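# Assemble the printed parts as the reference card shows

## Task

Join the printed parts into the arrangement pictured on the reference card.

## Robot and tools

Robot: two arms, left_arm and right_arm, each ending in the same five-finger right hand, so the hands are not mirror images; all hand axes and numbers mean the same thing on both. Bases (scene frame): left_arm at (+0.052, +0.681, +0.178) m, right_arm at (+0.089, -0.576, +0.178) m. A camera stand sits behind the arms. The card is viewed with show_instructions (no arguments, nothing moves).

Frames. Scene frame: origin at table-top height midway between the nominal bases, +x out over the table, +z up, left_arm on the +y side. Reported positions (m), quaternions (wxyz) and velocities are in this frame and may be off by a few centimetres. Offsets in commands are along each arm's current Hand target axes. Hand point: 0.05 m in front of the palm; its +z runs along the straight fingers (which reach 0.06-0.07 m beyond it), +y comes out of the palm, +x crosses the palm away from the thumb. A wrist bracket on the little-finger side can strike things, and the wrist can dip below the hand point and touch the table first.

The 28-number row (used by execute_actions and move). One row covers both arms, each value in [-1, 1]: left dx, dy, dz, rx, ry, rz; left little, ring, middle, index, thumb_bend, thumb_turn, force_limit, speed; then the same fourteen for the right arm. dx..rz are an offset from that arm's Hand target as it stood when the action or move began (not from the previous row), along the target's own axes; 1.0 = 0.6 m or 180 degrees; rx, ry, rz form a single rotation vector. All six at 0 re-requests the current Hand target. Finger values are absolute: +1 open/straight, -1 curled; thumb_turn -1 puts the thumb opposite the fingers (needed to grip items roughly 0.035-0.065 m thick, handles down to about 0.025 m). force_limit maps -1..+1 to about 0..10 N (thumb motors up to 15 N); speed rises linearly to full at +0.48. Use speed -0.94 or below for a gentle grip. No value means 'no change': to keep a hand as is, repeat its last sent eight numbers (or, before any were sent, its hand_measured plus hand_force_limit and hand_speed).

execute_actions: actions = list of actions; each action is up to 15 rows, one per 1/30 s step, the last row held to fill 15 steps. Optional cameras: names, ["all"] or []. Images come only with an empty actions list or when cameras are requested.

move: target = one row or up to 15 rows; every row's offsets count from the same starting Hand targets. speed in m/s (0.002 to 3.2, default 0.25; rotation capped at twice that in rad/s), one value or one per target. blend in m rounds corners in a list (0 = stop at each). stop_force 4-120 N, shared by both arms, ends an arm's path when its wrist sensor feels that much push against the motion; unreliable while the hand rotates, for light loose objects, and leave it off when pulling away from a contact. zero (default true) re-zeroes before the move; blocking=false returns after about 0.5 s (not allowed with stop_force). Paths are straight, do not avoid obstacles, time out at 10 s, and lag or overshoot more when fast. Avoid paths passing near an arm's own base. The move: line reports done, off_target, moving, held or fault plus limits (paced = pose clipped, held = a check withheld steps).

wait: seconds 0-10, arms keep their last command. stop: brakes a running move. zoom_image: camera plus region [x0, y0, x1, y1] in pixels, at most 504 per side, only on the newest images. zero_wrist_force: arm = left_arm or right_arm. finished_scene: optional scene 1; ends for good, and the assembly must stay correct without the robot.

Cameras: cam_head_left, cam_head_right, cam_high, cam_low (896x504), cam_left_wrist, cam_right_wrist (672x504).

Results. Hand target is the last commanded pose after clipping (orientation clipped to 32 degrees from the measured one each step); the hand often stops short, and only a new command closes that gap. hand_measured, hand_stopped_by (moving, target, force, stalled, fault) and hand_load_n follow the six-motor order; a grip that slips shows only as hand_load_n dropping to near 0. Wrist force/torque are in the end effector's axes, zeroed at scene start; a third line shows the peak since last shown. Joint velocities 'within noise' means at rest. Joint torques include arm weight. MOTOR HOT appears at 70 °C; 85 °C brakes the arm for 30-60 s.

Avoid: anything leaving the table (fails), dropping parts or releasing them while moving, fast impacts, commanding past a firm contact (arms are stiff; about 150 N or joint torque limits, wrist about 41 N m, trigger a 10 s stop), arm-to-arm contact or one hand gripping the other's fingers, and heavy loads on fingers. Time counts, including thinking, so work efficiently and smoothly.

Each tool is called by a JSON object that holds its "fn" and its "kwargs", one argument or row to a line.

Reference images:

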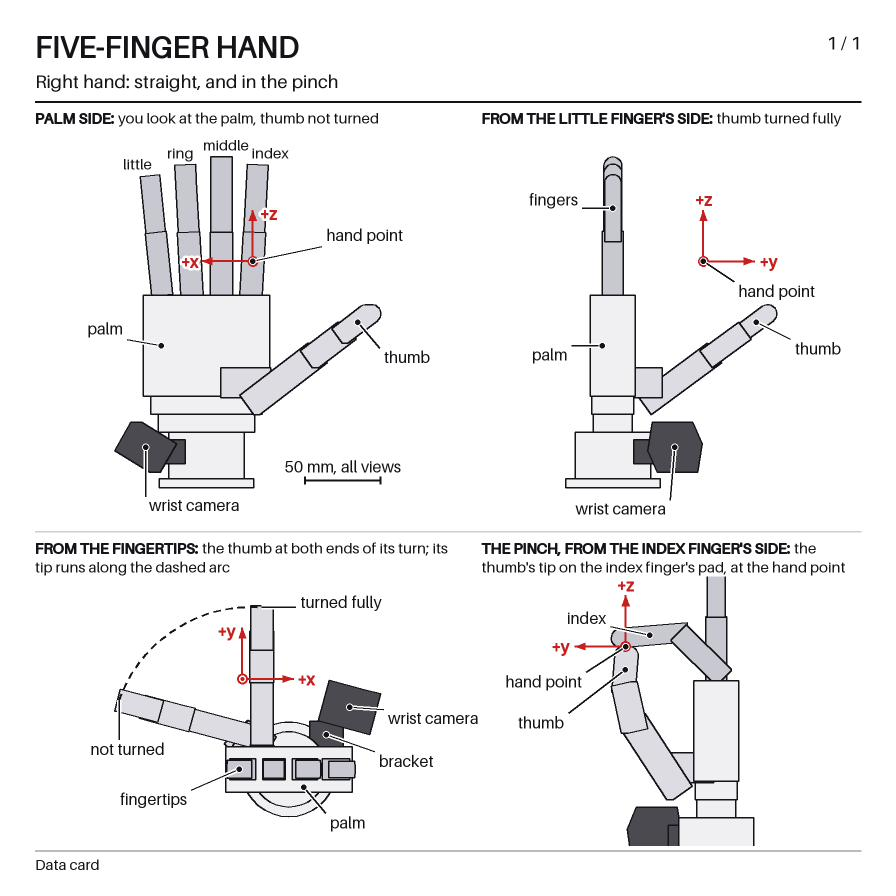

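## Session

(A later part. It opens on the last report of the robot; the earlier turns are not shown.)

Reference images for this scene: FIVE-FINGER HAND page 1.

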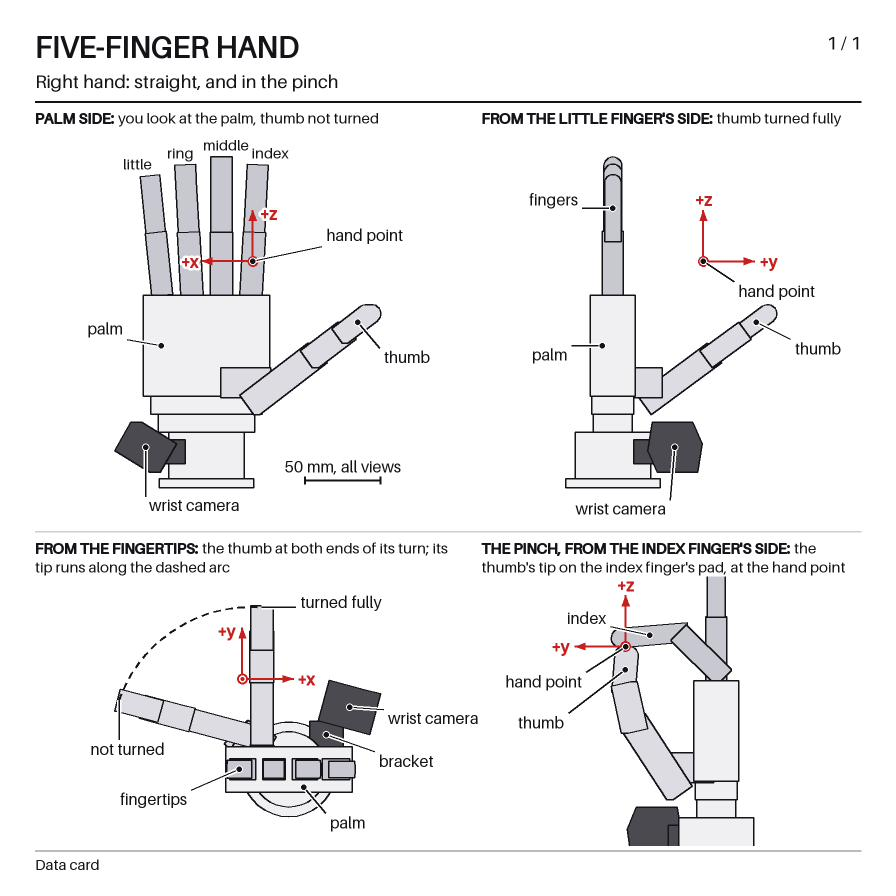

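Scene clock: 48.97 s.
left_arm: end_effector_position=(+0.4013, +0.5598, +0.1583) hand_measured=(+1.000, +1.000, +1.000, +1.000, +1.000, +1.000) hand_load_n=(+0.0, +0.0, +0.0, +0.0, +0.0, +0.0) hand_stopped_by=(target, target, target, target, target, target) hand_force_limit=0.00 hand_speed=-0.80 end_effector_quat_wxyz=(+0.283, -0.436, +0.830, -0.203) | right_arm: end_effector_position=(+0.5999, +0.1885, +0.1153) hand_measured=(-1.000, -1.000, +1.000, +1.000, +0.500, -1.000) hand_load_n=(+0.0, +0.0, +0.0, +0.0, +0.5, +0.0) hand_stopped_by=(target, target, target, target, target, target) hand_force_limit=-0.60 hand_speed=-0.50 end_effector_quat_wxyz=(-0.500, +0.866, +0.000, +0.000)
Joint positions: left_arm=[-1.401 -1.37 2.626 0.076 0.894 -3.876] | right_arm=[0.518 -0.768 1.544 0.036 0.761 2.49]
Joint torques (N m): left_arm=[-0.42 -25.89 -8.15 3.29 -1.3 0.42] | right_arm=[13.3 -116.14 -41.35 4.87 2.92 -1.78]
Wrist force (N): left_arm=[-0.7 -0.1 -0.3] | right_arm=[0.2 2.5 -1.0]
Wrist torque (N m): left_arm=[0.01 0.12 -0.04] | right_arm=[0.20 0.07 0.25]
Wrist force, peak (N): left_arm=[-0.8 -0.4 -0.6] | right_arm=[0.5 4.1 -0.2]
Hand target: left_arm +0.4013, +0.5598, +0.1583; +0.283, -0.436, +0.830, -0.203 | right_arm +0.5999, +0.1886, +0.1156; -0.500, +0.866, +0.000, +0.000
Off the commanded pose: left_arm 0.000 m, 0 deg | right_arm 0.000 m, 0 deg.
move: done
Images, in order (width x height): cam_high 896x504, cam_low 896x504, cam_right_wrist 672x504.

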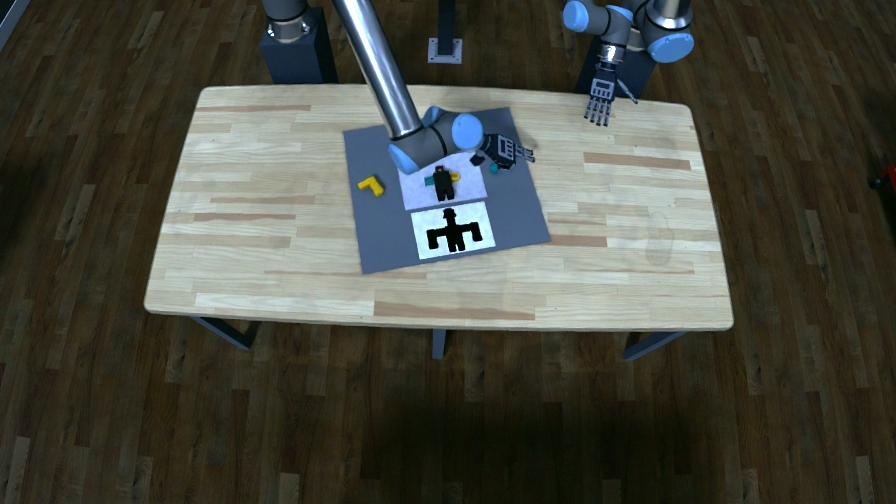

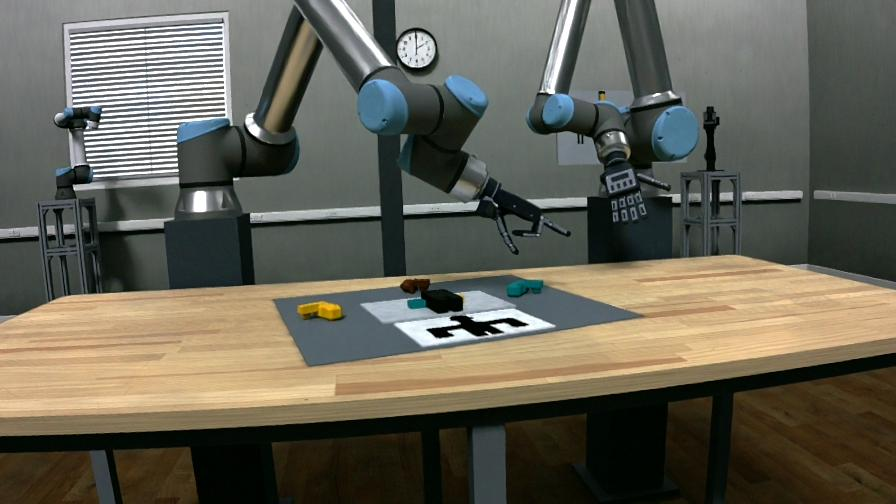

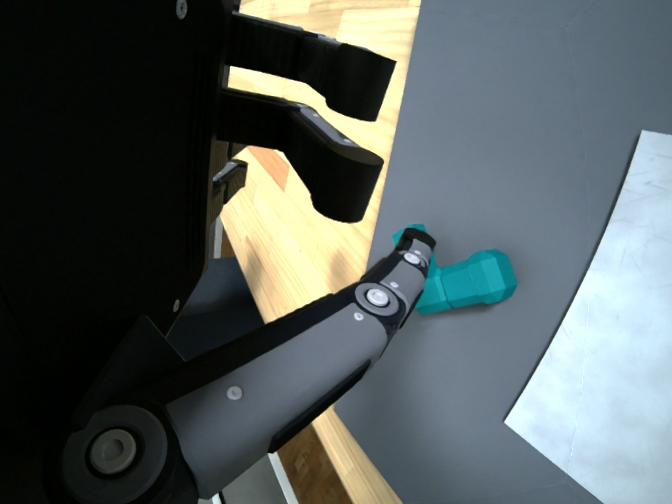

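{"fn": "move", "kwargs": {
  "target": [0,0,0,0,0,0,1,1,1,1,1,1,0,-0.8,-0.1,-0.12,-0.32,0,0,0,-1,-1,1,1,0.5,-1,-0.6,-0.5],
  "speed": 0.4,
  "cameras": ["cam_right_wrist","cam_high","cam_head_right","cam_head_left"]
}}

{"fn": "zoom_image", "kwargs": {
  "camera": "cam_high",
  "region": [470, 140, 530, 200]
}}

{"fn": "zoom_image", "kwargs": {
  "camera": "cam_head_left",
  "region": [400, 335, 460, 395]
}}

{"fn": "zoom_image", "kwargs": {
  "camera": "cam_head_right",
  "region": [400, 335, 460, 395]
}}

{"fn": "zoom_image", "kwargs": {
  "camera": "cam_right_wrist",
  "region": [350, 100, 650, 350]
}}

Scene clock: 51.40 s.
left_arm: end_effector_position=(+0.4013, +0.5598, +0.1583) hand_measured=(+1.000, +1.000, +1.000, +1.000, +1.000, +1.000) hand_load_n=(+0.0, +0.0, +0.0, +0.0, +0.0, +0.0) hand_stopped_by=(target, target, target, target, target, target) hand_force_limit=0.00 hand_speed=-0.80 end_effector_quat_wxyz=(+0.283, -0.436, +0.830, -0.203) | right_arm: end_effector_position=(+0.5401, +0.0584, +0.2739) hand_measured=(-1.000, -1.000, +1.000, +1.000, +0.500, -1.000) hand_load_n=(+0.5, +0.0, +0.0, +0.0, +0.0, +0.0) hand_stopped_by=(target, target, target, target, target, target) hand_force_limit=-0.60 hand_speed=-0.50 end_effector_quat_wxyz=(-0.500, +0.866, +0.000, +0.000)
Joint positions: left_arm=[-1.401 -1.37 2.626 0.076 0.894 -3.876] | right_arm=[0.398 -1.091 1.793 0.213 0.683 2.352]
Joint torques (N m): left_arm=[-1.57 -29.02 -7.74 3.29 -1.27 0.58] | right_arm=[-14.42 -96.44 -20.8 5.88 -5.72 -3.69]
Wrist force (N): left_arm=[0.0 0.2 -0.5] | right_arm=[-0.4 3.1 -0.4]
Wrist torque (N m): left_arm=[0.07 0.02 0.02] | right_arm=[0.27 0.14 0.34]
Wrist force, peak (N): left_arm=[-0.9 0.0 -0.9] | right_arm=[0.4 3.3 -1.5]
Hand target: left_arm +0.4013, +0.5598, +0.1583; +0.283, -0.436, +0.830, -0.203 | right_arm +0.5400, +0.0583, +0.2740; -0.500, +0.866, +0.000, +0.000
Off the commanded pose: left_arm 0.000 m, 0 deg | right_arm 0.000 m, 0 deg.
move: done
Images, in order (width x height): cam_head_left 896x504, cam_head_right 896x504, cam_high 896x504, cam_right_wrist 672x504.

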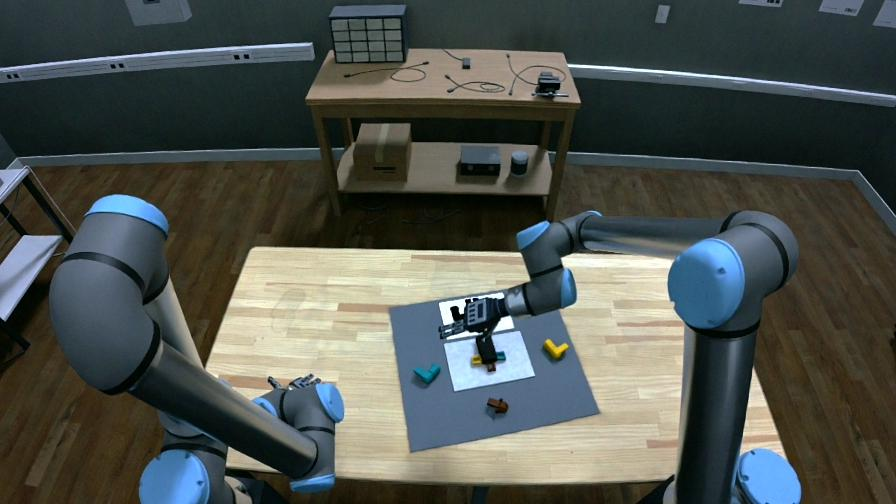

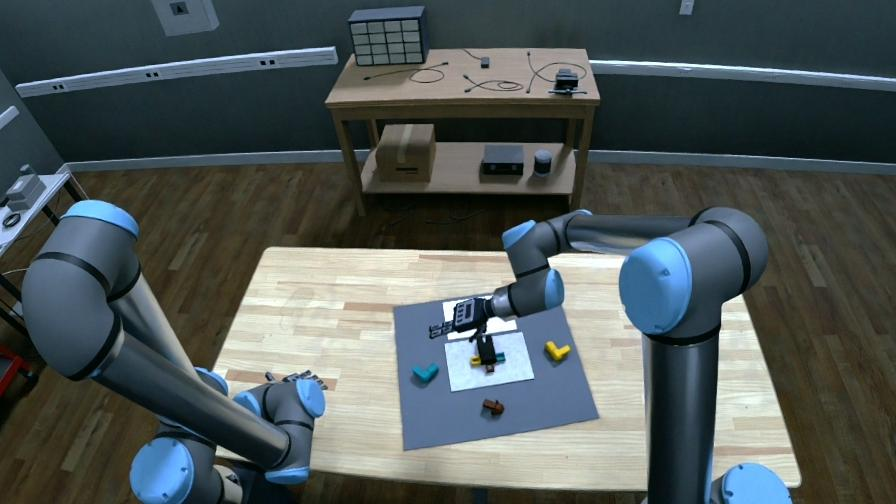

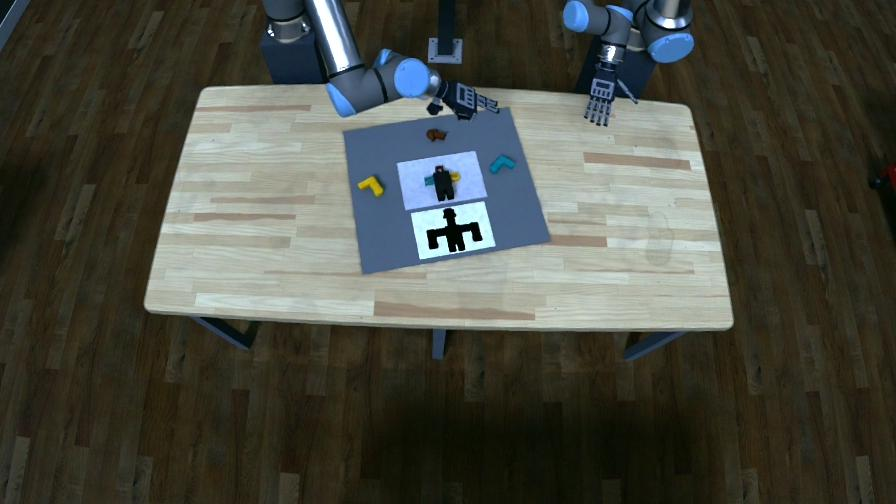

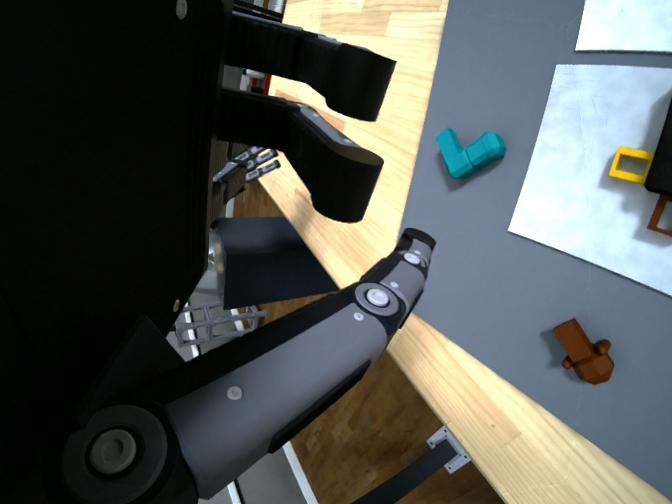

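Scaled by 8.400.

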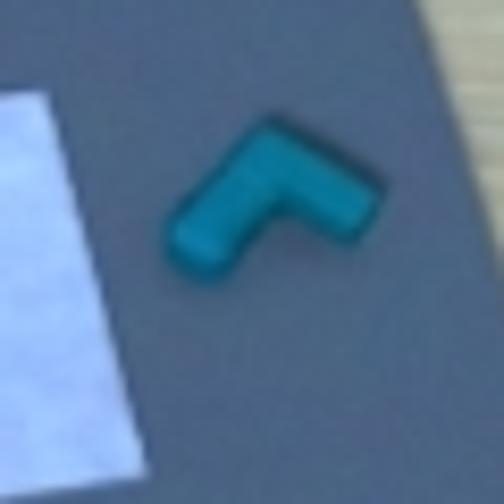

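Scaled by 8.400.

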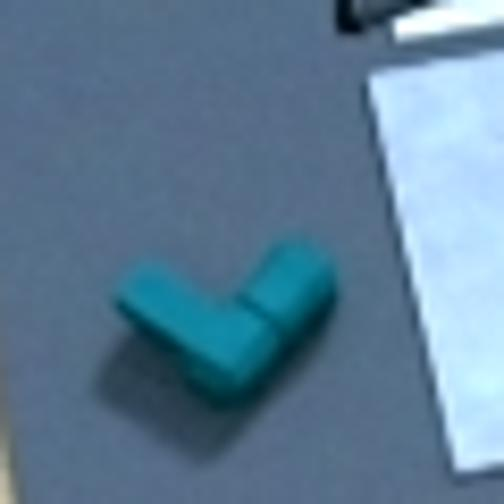

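Scaled by 8.400.

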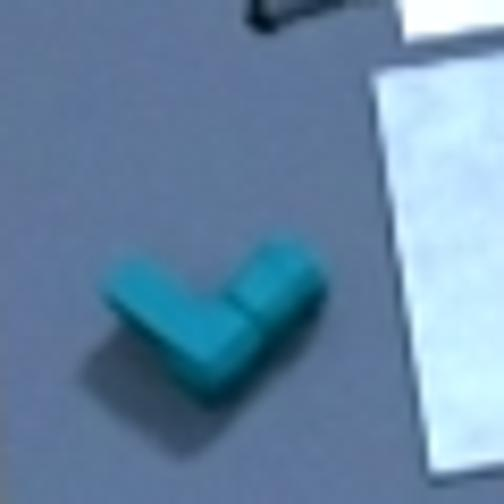

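Scaled by 1.680 from the camera's 672x504 image, which has a finer 960x720 frame.

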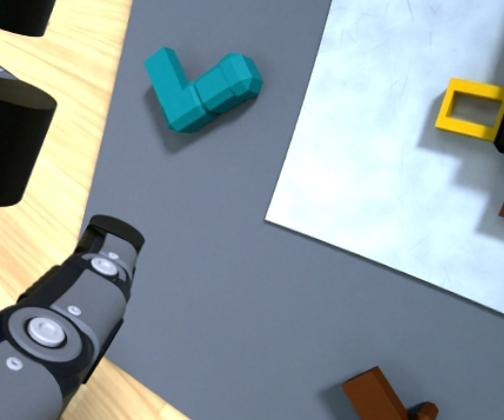

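{"fn": "move", "kwargs": {
  "target": [0,0,0,0,0,0,1,1,1,1,1,1,0,-0.8,0.0758,0.1747,0.2773,0,0.1684,0.0972,-1,-1,1,1,0.5,-1,-0.6,-0.5],
  "speed": 0.3,
  "cameras": ["cam_right_wrist","cam_high","cam_low","cam_head_right"]
}}

{"fn": "zoom_image", "kwargs": {
  "camera": "cam_low",
  "region": [460, 220, 580, 310]
}}

{"fn": "zoom_image", "kwargs": {
  "camera": "cam_head_right",
  "region": [390, 320, 480, 400]
}}

{"fn": "zoom_image", "kwargs": {
  "camera": "cam_high",
  "region": [460, 120, 550, 200]
}}

{"fn": "zoom_image", "kwargs": {
  "camera": "cam_right_wrist",
  "region": [270, 150, 520, 350]
}}

Scene clock: 54.83 s.
left_arm: end_effector_position=(+0.4013, +0.5598, +0.1583) hand_measured=(+1.000, +1.000, +1.000, +1.000, +1.000, +1.000) hand_load_n=(+0.0, +0.0, +0.0, +0.0, +0.0, +0.0) hand_stopped_by=(target, target, target, target, target, target) hand_force_limit=0.00 hand_speed=-0.80 end_effector_quat_wxyz=(+0.283, -0.436, +0.830, -0.203) | right_arm: end_effector_position=(+0.5854, +0.1499, +0.1001) hand_measured=(-1.000, -1.000, +1.000, +1.000, +0.500, -1.000) hand_load_n=(+0.0, +0.0, +0.0, +0.0, +0.0, +0.0) hand_stopped_by=(target, target, target, target, target, target) hand_force_limit=-0.60 hand_speed=-0.50 end_effector_quat_wxyz=(-0.477, +0.826, -0.260, +0.150)
Joint positions: left_arm=[-1.401 -1.37 2.626 0.076 0.894 -3.876] | right_arm=[0.607 -0.917 1.84 -0.381 1.32 2.993]
Joint torques (N m): left_arm=[-0.38 -27.33 -8.44 3.34 -1.3 0.29] | right_arm=[14.38 -61.3 -38.37 -2.99 2.53 3.32]
Wrist force (N): left_arm=[-0.2 -0.1 -0.7] | right_arm=[-0.1 3.1 -1.1]
Wrist torque (N m): left_arm=[0.02 0.04 0.00] | right_arm=[0.27 0.15 0.10]
Wrist force, peak (N): left_arm=[-0.8 -0.6 -0.1] | right_arm=[-0.7 4.2 -2.6]
Hand target: left_arm +0.4013, +0.5598, +0.1583; +0.283, -0.436, +0.830, -0.203 | right_arm +0.5854, +0.1499, +0.1000; -0.477, +0.826, -0.260, +0.150
Off the commanded pose: left_arm 0.000 m, 0 deg | right_arm 0.000 m, 0 deg.
move: done
Images, in order (width x height): cam_head_right 896x504, cam_high 896x504, cam_low 896x504, cam_right_wrist 672x504.

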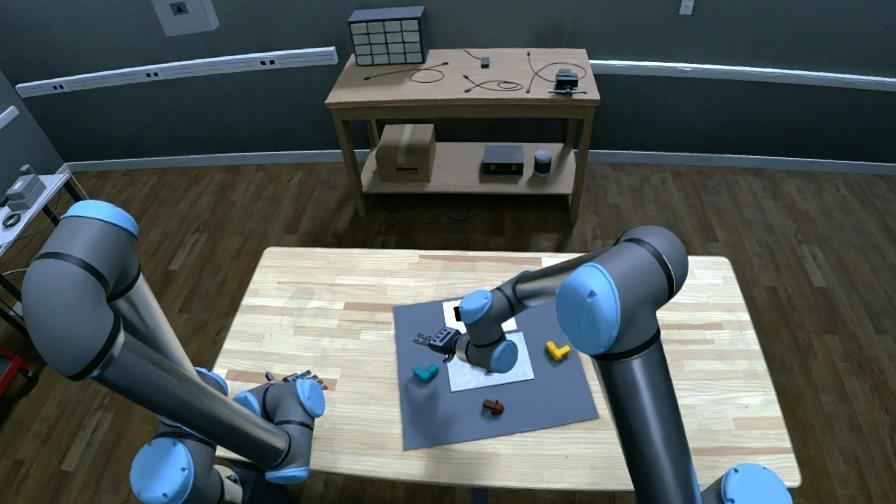

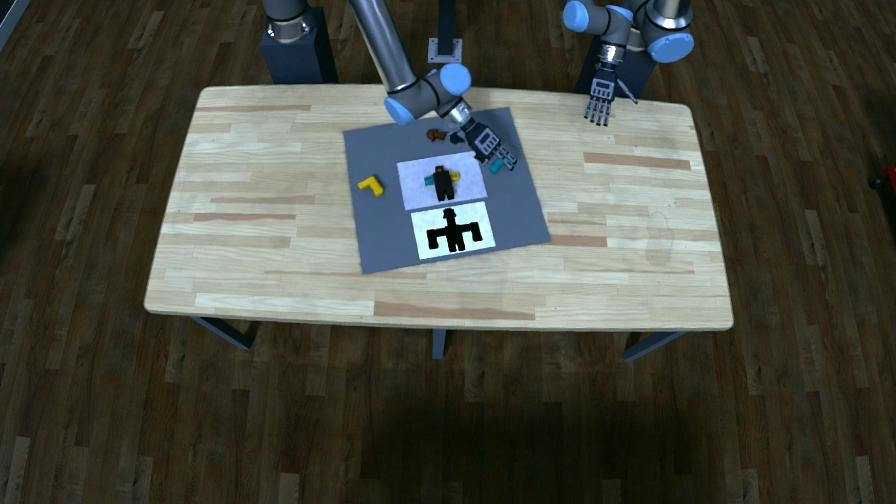

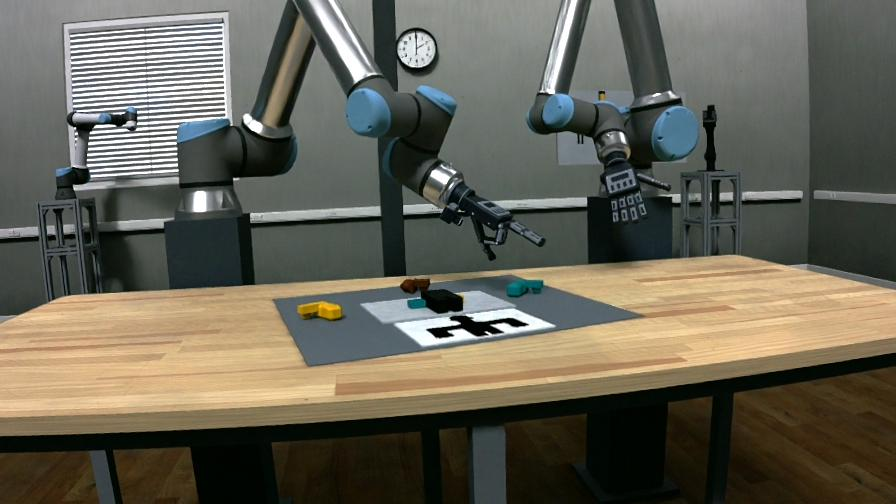

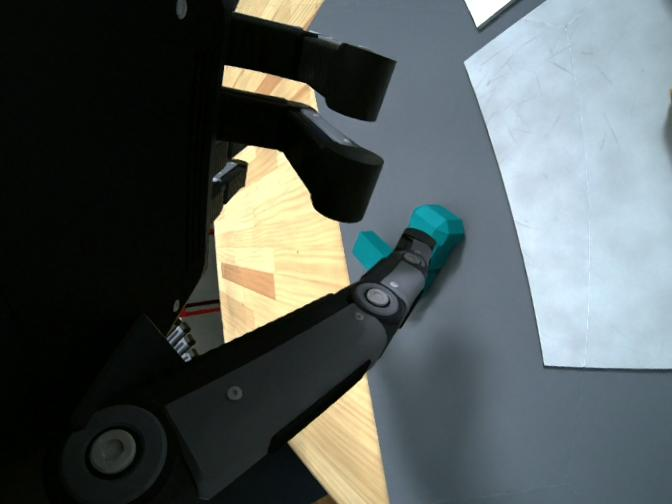

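Scaled by 4.200.

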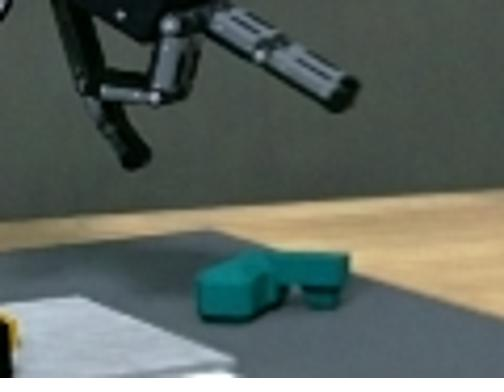

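Scaled by 5.600.

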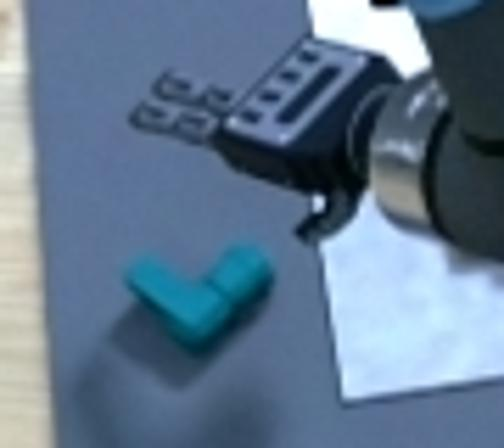

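Scaled by 5.600.

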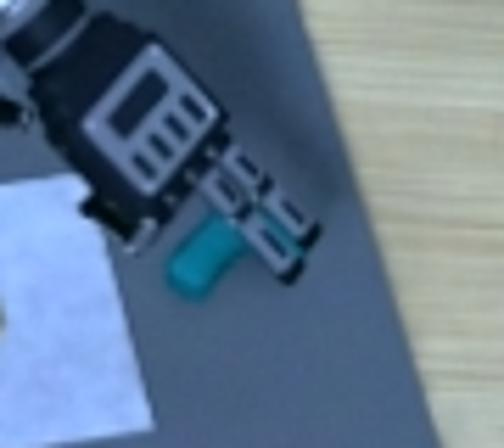

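Scaled by 2.016 from the camera's 672x504 image, which has a finer 960x720 frame.

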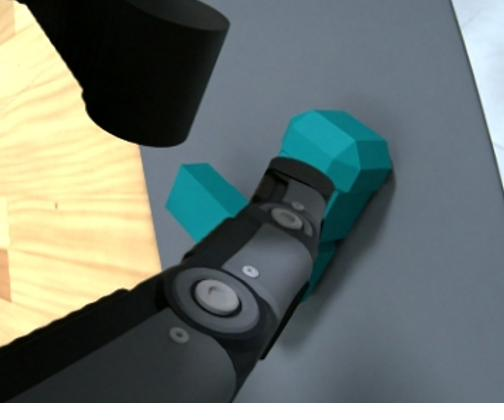

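{"fn": "move", "kwargs": {
  "target": [0,0,0,0,0,0,1,1,1,1,1,1,0,-0.8,0,0.0805,0.0272,0,0,0,-1,-1,1,1,0.5,-1,-0.6,-0.5],
  "speed": 0.2,
  "cameras": ["cam_right_wrist","cam_high","cam_low","cam_head_right"]
}}

{"fn": "zoom_image", "kwargs": {
  "camera": "cam_low",
  "region": [470, 230, 570, 310]
}}

{"fn": "zoom_image", "kwargs": {
  "camera": "cam_head_right",
  "region": [390, 320, 480, 400]
}}

{"fn": "zoom_image", "kwargs": {
  "camera": "cam_high",
  "region": [460, 120, 550, 200]
}}

{"fn": "zoom_image", "kwargs": {
  "camera": "cam_right_wrist",
  "region": [270, 150, 520, 350]
}}

Scene clock: 57.53 s.
left_arm: end_effector_position=(+0.4013, +0.5598, +0.1583) hand_measured=(+1.000, +1.000, +1.000, +1.000, +1.000, +1.000) hand_load_n=(+0.0, +0.0, +0.0, +0.0, +0.0, +0.0) hand_stopped_by=(target, target, target, target, target, target) hand_force_limit=0.00 hand_speed=-0.80 end_effector_quat_wxyz=(+0.283, -0.436, +0.830, -0.203) | right_arm: end_effector_position=(+0.5796, +0.1418, +0.0502) hand_measured=(-1.000, -1.000, +1.000, +1.000, +0.500, -1.000) hand_load_n=(+0.0, +0.0, +0.0, +0.0, +0.0, +0.0) hand_stopped_by=(target, target, target, target, target, target) hand_force_limit=-0.60 hand_speed=-0.50 end_effector_quat_wxyz=(-0.477, +0.826, -0.260, +0.150)
Joint positions: left_arm=[-1.401 -1.37 2.626 0.076 0.894 -3.876] | right_arm=[0.603 -0.857 1.863 -0.462 1.316 2.991]
Joint torques (N m): left_arm=[-1.01 -27.71 -7.71 3.25 -1.32 0.35] | right_arm=[-15.19 -62.18 -11.68 -2.9 -3.78 -2.26]
Wrist force (N): left_arm=[-0.8 -0.1 -0.5] | right_arm=[0.0 3.5 -1.5]
Wrist torque (N m): left_arm=[0.03 0.14 -0.04] | right_arm=[0.35 0.15 0.13]
Wrist force, peak (N): left_arm=[-1.1 -0.2 -0.1] | right_arm=[0.0 4.0 -1.1]
Hand target: left_arm +0.4013, +0.5598, +0.1583; +0.283, -0.436, +0.830, -0.203 | right_arm +0.5796, +0.1417, +0.0500; -0.477, +0.826, -0.260, +0.150
Off the commanded pose: left_arm 0.000 m, 0 deg | right_arm 0.000 m, 0 deg.
move: done
Images, in order (width x height): cam_head_right 896x504, cam_high 896x504, cam_low 896x504, cam_right_wrist 672x504.

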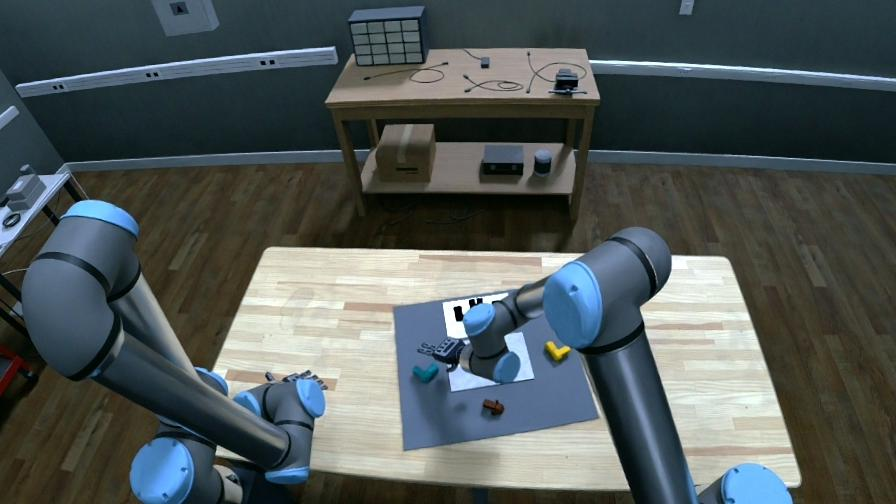

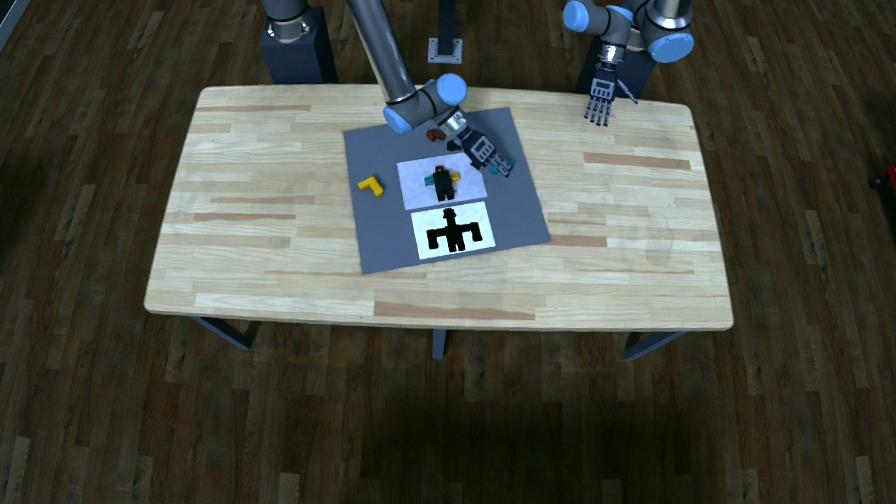

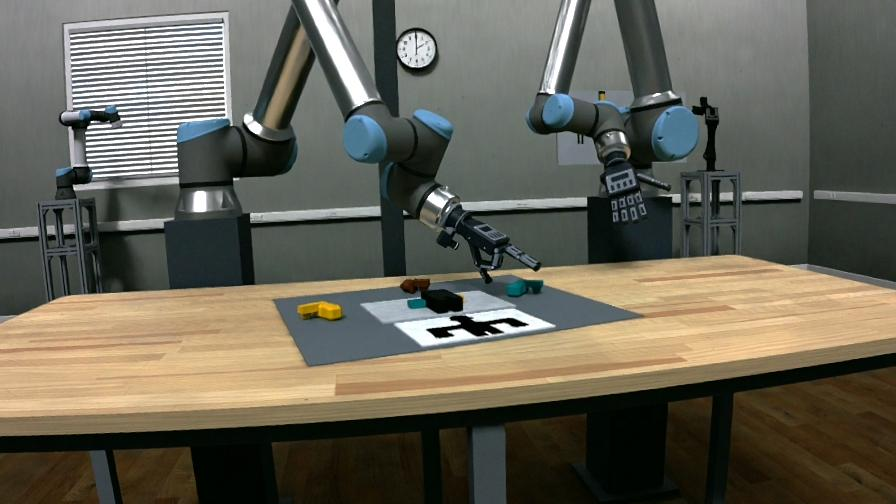

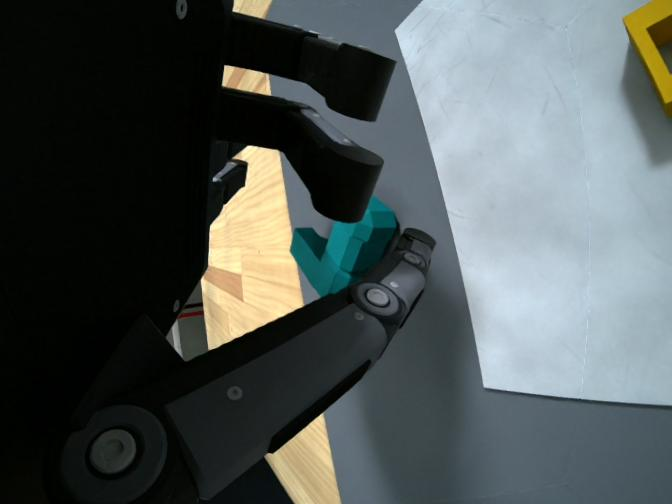

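Scaled by 5.040.

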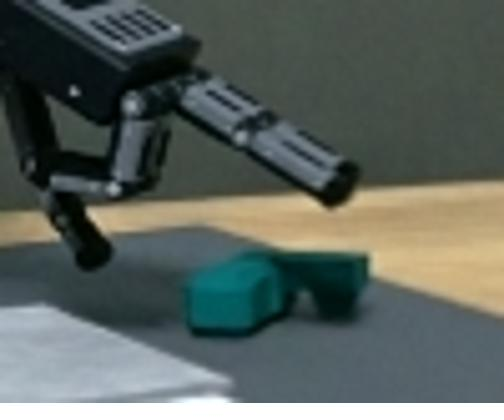

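Scaled by 5.600.

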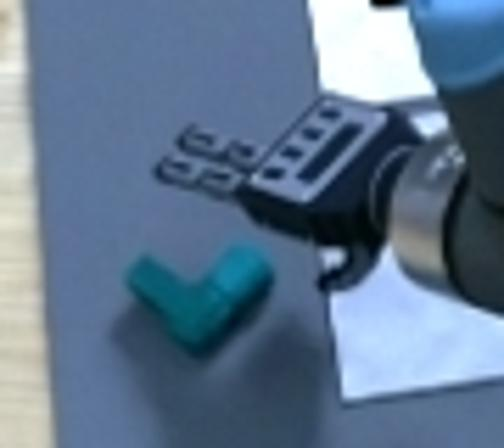

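Scaled by 5.600.

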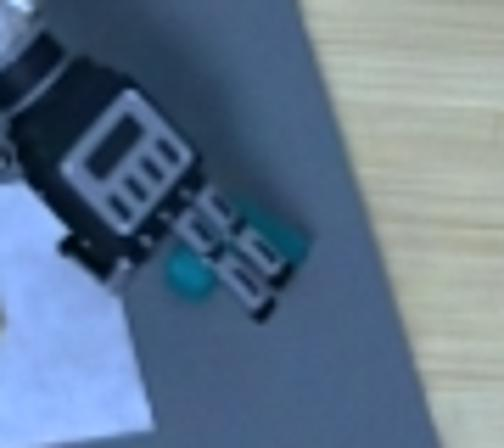

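Scaled by 2.016 from the camera's 672x504 image, which has a finer 960x720 frame.

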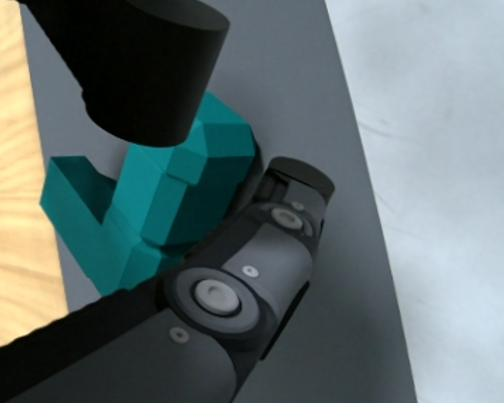

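{"fn": "move", "kwargs": {
  "target": [0,0,0,0,0,0,1,1,1,1,1,1,0,-0.8,0,0.0331,0.0307,0,0,0,-1,-1,1,1,0.5,-1,-0.6,-0.5],
  "speed": 0.1,
  "cameras": ["cam_right_wrist","cam_low"]
}}

{"fn": "zoom_image", "kwargs": {
  "camera": "cam_low",
  "region": [470, 230, 570, 310]
}}

{"fn": "zoom_image", "kwargs": {
  "camera": "cam_right_wrist",
  "region": [270, 150, 520, 350]
}}

Scene clock: 58.97 s.
left_arm: end_effector_position=(+0.4013, +0.5598, +0.1583) hand_measured=(+1.000, +1.000, +1.000, +1.000, +1.000, +1.000) hand_load_n=(+0.0, +0.0, +0.0, +0.0, +0.0, +0.0) hand_stopped_by=(target, target, target, target, target, target) hand_force_limit=0.00 hand_speed=-0.80 end_effector_quat_wxyz=(+0.283, -0.436, +0.830, -0.203) | right_arm: end_effector_position=(+0.5831, +0.1466, +0.0239) hand_measured=(-1.000, -1.000, +1.000, +1.000, +0.500, -1.000) hand_load_n=(+0.5, +0.0, +0.0, -0.5, +0.0, -0.5) hand_stopped_by=(target, target, target, target, target, target) hand_force_limit=-0.60 hand_speed=-0.50 end_effector_quat_wxyz=(-0.477, +0.826, -0.260, +0.150)
Joint positions: left_arm=[-1.401 -1.37 2.626 0.076 0.894 -3.876] | right_arm=[0.606 -0.813 1.847 -0.491 1.319 2.992]
Joint torques (N m): left_arm=[0.58 -29.35 -8.57 3.16 -1.03 0.26] | right_arm=[11.57 -55.96 -33.85 -3.56 3.82 2.74]
Wrist force (N): left_arm=[-0.4 -0.3 -0.1] | right_arm=[-0.8 -5.8 -13.9]
Wrist torque (N m): left_arm=[-0.03 0.07 -0.02] | right_arm=[-0.14 0.34 0.00]
Wrist force, peak (N): left_arm=[-0.6 0.3 -0.6] | right_arm=[-0.8 -5.8 -13.9]
Hand target: left_arm +0.4013, +0.5598, +0.1583; +0.283, -0.436, +0.830, -0.203 | right_arm +0.5831, +0.1467, +0.0236; -0.477, +0.826, -0.260, +0.150
Off the commanded pose: left_arm 0.000 m, 0 deg | right_arm 0.000 m, 0 deg.
move: done
Images, in order (width x height): cam_low 896x504, cam_right_wrist 672x504.

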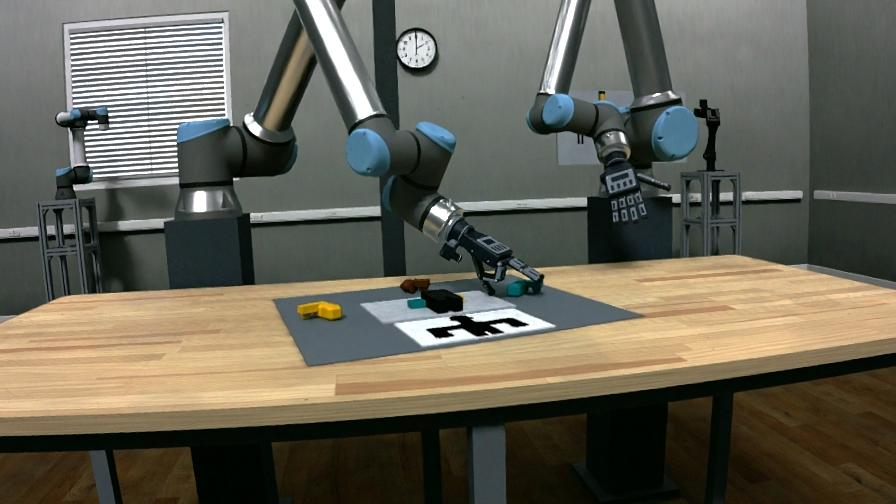

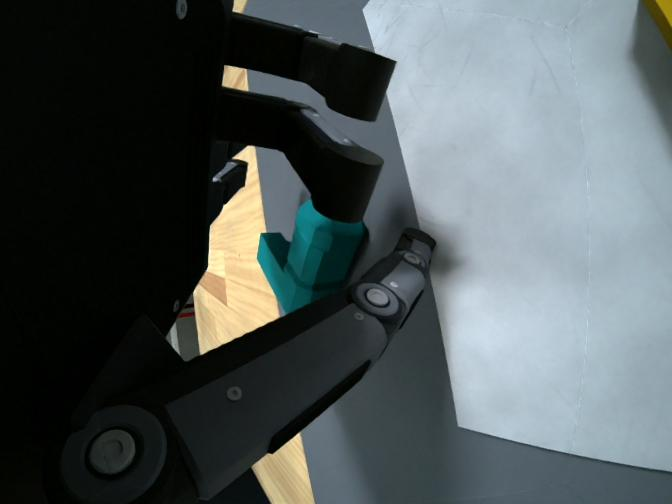

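Scaled by 5.040.

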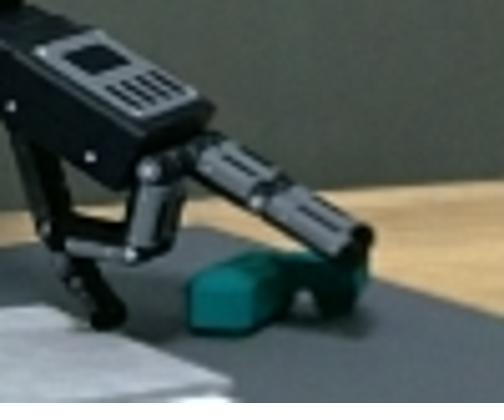

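Scaled by 2.016 from the camera's 672x504 image, which has a finer 960x720 frame.

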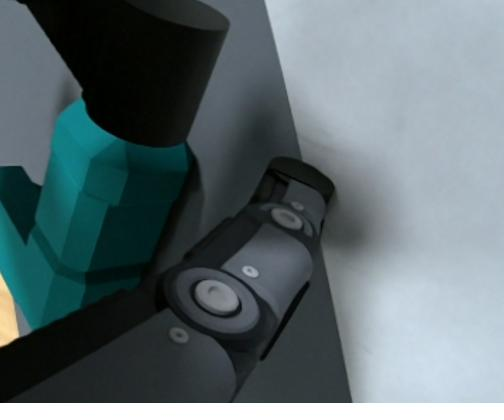

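{"fn": "move", "kwargs": {
  "target": [0,0,0,0,0,0,1,1,1,1,1,1,0,-0.8,0,-0.00866,-0.005,0,0,0,-1,-1,1,1,0.5,-1,-0.6,-0.5],
  "speed": 0.1
}}

{"fn": "zoom_image", "kwargs": {
  "camera": "cam_low",
  "region": [480, 260, 560, 310]
}}

Scene clock: 61.00 s.
left_arm: end_effector_position=(+0.4013, +0.5598, +0.1583) hand_measured=(+1.000, +1.000, +1.000, +1.000, +1.000, +1.000) hand_load_n=(+0.0, +0.0, -0.5, +0.0, +0.0, +0.0) hand_stopped_by=(target, target, target, target, target, target) hand_force_limit=0.00 hand_speed=-0.80 end_effector_quat_wxyz=(+0.283, -0.436, +0.830, -0.203) | right_arm: end_effector_position=(+0.5831, +0.1467, +0.0294) hand_measured=(-1.000, -1.000, +1.000, +1.000, +0.500, -1.000) hand_load_n=(+0.0, +0.0, +0.0, +0.0, +0.0, +0.0) hand_stopped_by=(target, target, target, target, target, target) hand_force_limit=-0.60 hand_speed=-0.50 end_effector_quat_wxyz=(-0.477, +0.826, -0.260, +0.150)
Joint positions: left_arm=[-1.401 -1.37 2.626 0.076 0.894 -3.876] | right_arm=[0.606 -0.821 1.848 -0.483 1.319 2.992]
Joint torques (N m): left_arm=[-2.3 -29 -7.37 3.18 -0.96 0.51] | right_arm=[14.19 -110.49 -10.77 1.88 3.3 2.09]
Wrist force (N): left_arm=[-0.3 0.0 -0.4] | right_arm=[0.2 2.7 -1.4]
Wrist torque (N m): left_arm=[0.02 0.05 -0.01] | right_arm=[0.23 0.09 0.12]
Wrist force, peak (N): left_arm=[-1.0 0.3 -0.2] | right_arm=[-0.3 -9.4 -18.3]
Hand target: left_arm +0.4013, +0.5598, +0.1583; +0.283, -0.436, +0.830, -0.203 | right_arm +0.5831, +0.1467, +0.0296; -0.477, +0.826, -0.260, +0.150
Off the commanded pose: left_arm 0.000 m, 0 deg | right_arm 0.000 m, 0 deg.
move: done

Scaled by 6.300.
This view is cut from an older image: the scene may have changed since it was taken.

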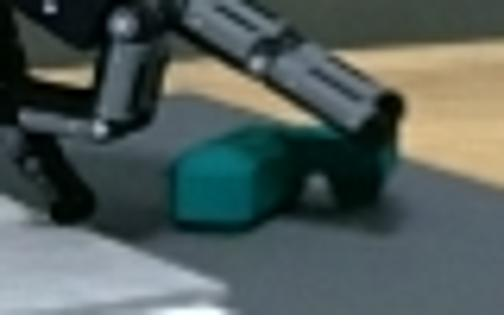

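{"fn": "move", "kwargs": {
  "target": [0,0,0,0,0,0,1,1,1,1,1,1,0,-0.8,0,-0.0108,0.0188,0,0,0,-1,-1,1,1,0.5,-1,-0.6,-0.5],
  "speed": 0.05,
  "cameras": ["cam_right_wrist","cam_low"]
}}

{"fn": "zoom_image", "kwargs": {
  "camera": "cam_low",
  "region": [480, 250, 560, 310]
}}

{"fn": "zoom_image", "kwargs": {
  "camera": "cam_right_wrist",
  "region": [220, 150, 470, 350]
}}

Scene clock: 62.40 s.
left_arm: end_effector_position=(+0.4013, +0.5598, +0.1583) hand_measured=(+1.000, +1.000, +1.000, +1.000, +1.000, +1.000) hand_load_n=(+0.0, +0.0, +0.0, +0.0, +0.0, -0.5) hand_stopped_by=(target, target, target, target, target, target) hand_force_limit=0.00 hand_speed=-0.80 end_effector_quat_wxyz=(+0.283, -0.436, +0.830, -0.203) | right_arm: end_effector_position=(+0.5904, +0.1572, +0.0296) hand_measured=(-1.000, -1.000, +1.000, +1.000, +0.500, -1.000) hand_load_n=(+0.0, +0.0, +0.0, +0.0, +0.0, +0.0) hand_stopped_by=(target, target, target, target, target, target) hand_force_limit=-0.60 hand_speed=-0.50 end_effector_quat_wxyz=(-0.477, +0.826, -0.260, +0.150)
Joint positions: left_arm=[-1.401 -1.37 2.626 0.076 0.894 -3.876] | right_arm=[0.611 -0.81 1.82 -0.467 1.323 2.995]
Joint torques (N m): left_arm=[-0.72 -26.94 -7.9 3.17 -1.3 0.57] | right_arm=[15.04 -68.03 -33.82 2.67 3.8 3.44]
Wrist force (N): left_arm=[-0.4 0.1 -0.2] | right_arm=[-0.3 2.8 -1.2]
Wrist torque (N m): left_arm=[0.02 0.08 -0.01] | right_arm=[0.22 0.19 0.09]
Wrist force, peak (N): left_arm=[-0.9 -0.1 -0.1] | right_arm=[-0.4 3.6 -1.2]
Hand target: left_arm +0.4013, +0.5598, +0.1583; +0.283, -0.436, +0.830, -0.203 | right_arm +0.5905, +0.1573, +0.0296; -0.477, +0.826, -0.260, +0.150
Off the commanded pose: left_arm 0.000 m, 0 deg | right_arm 0.000 m, 0 deg.
move: done
Images, in order (width x height): cam_low 896x504, cam_right_wrist 672x504.

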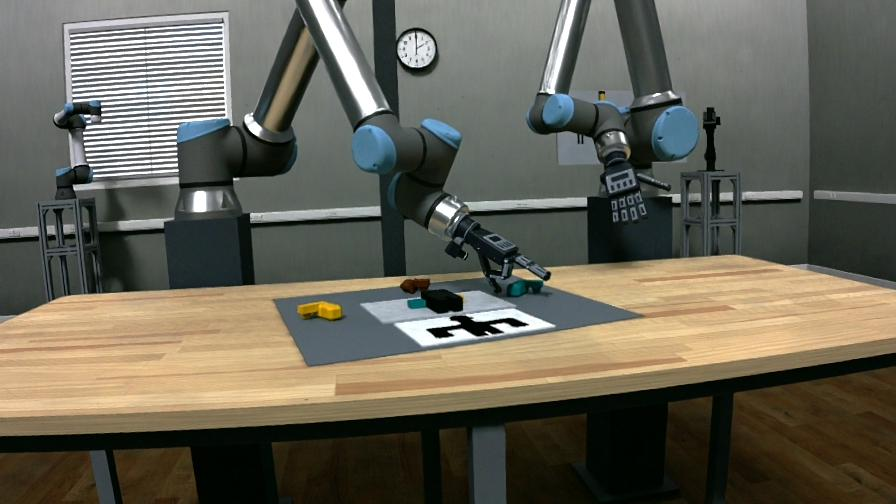

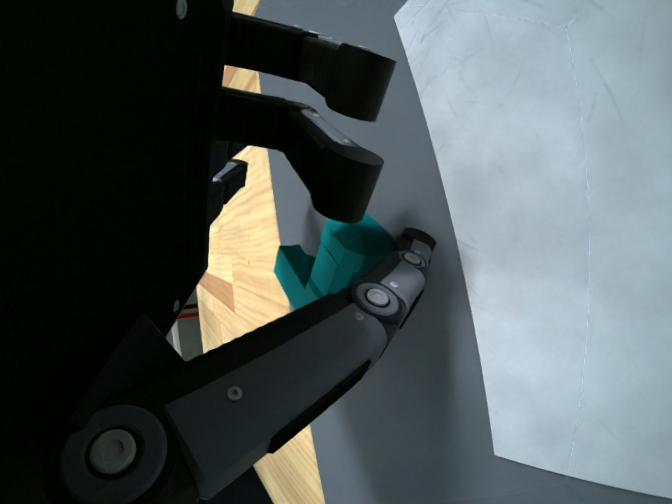

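Scaled by 6.300.

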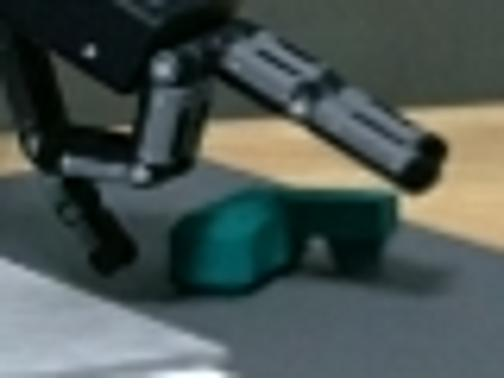

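Scaled by 2.016 from the camera's 672x504 image, which has a finer 960x720 frame.

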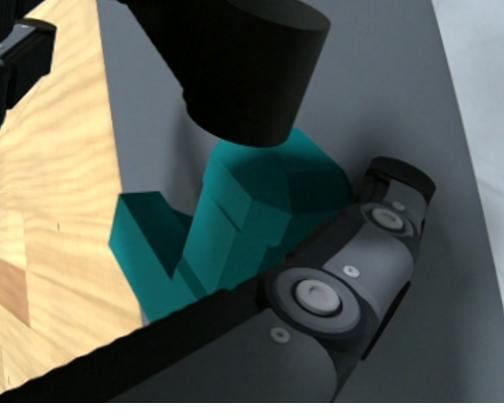

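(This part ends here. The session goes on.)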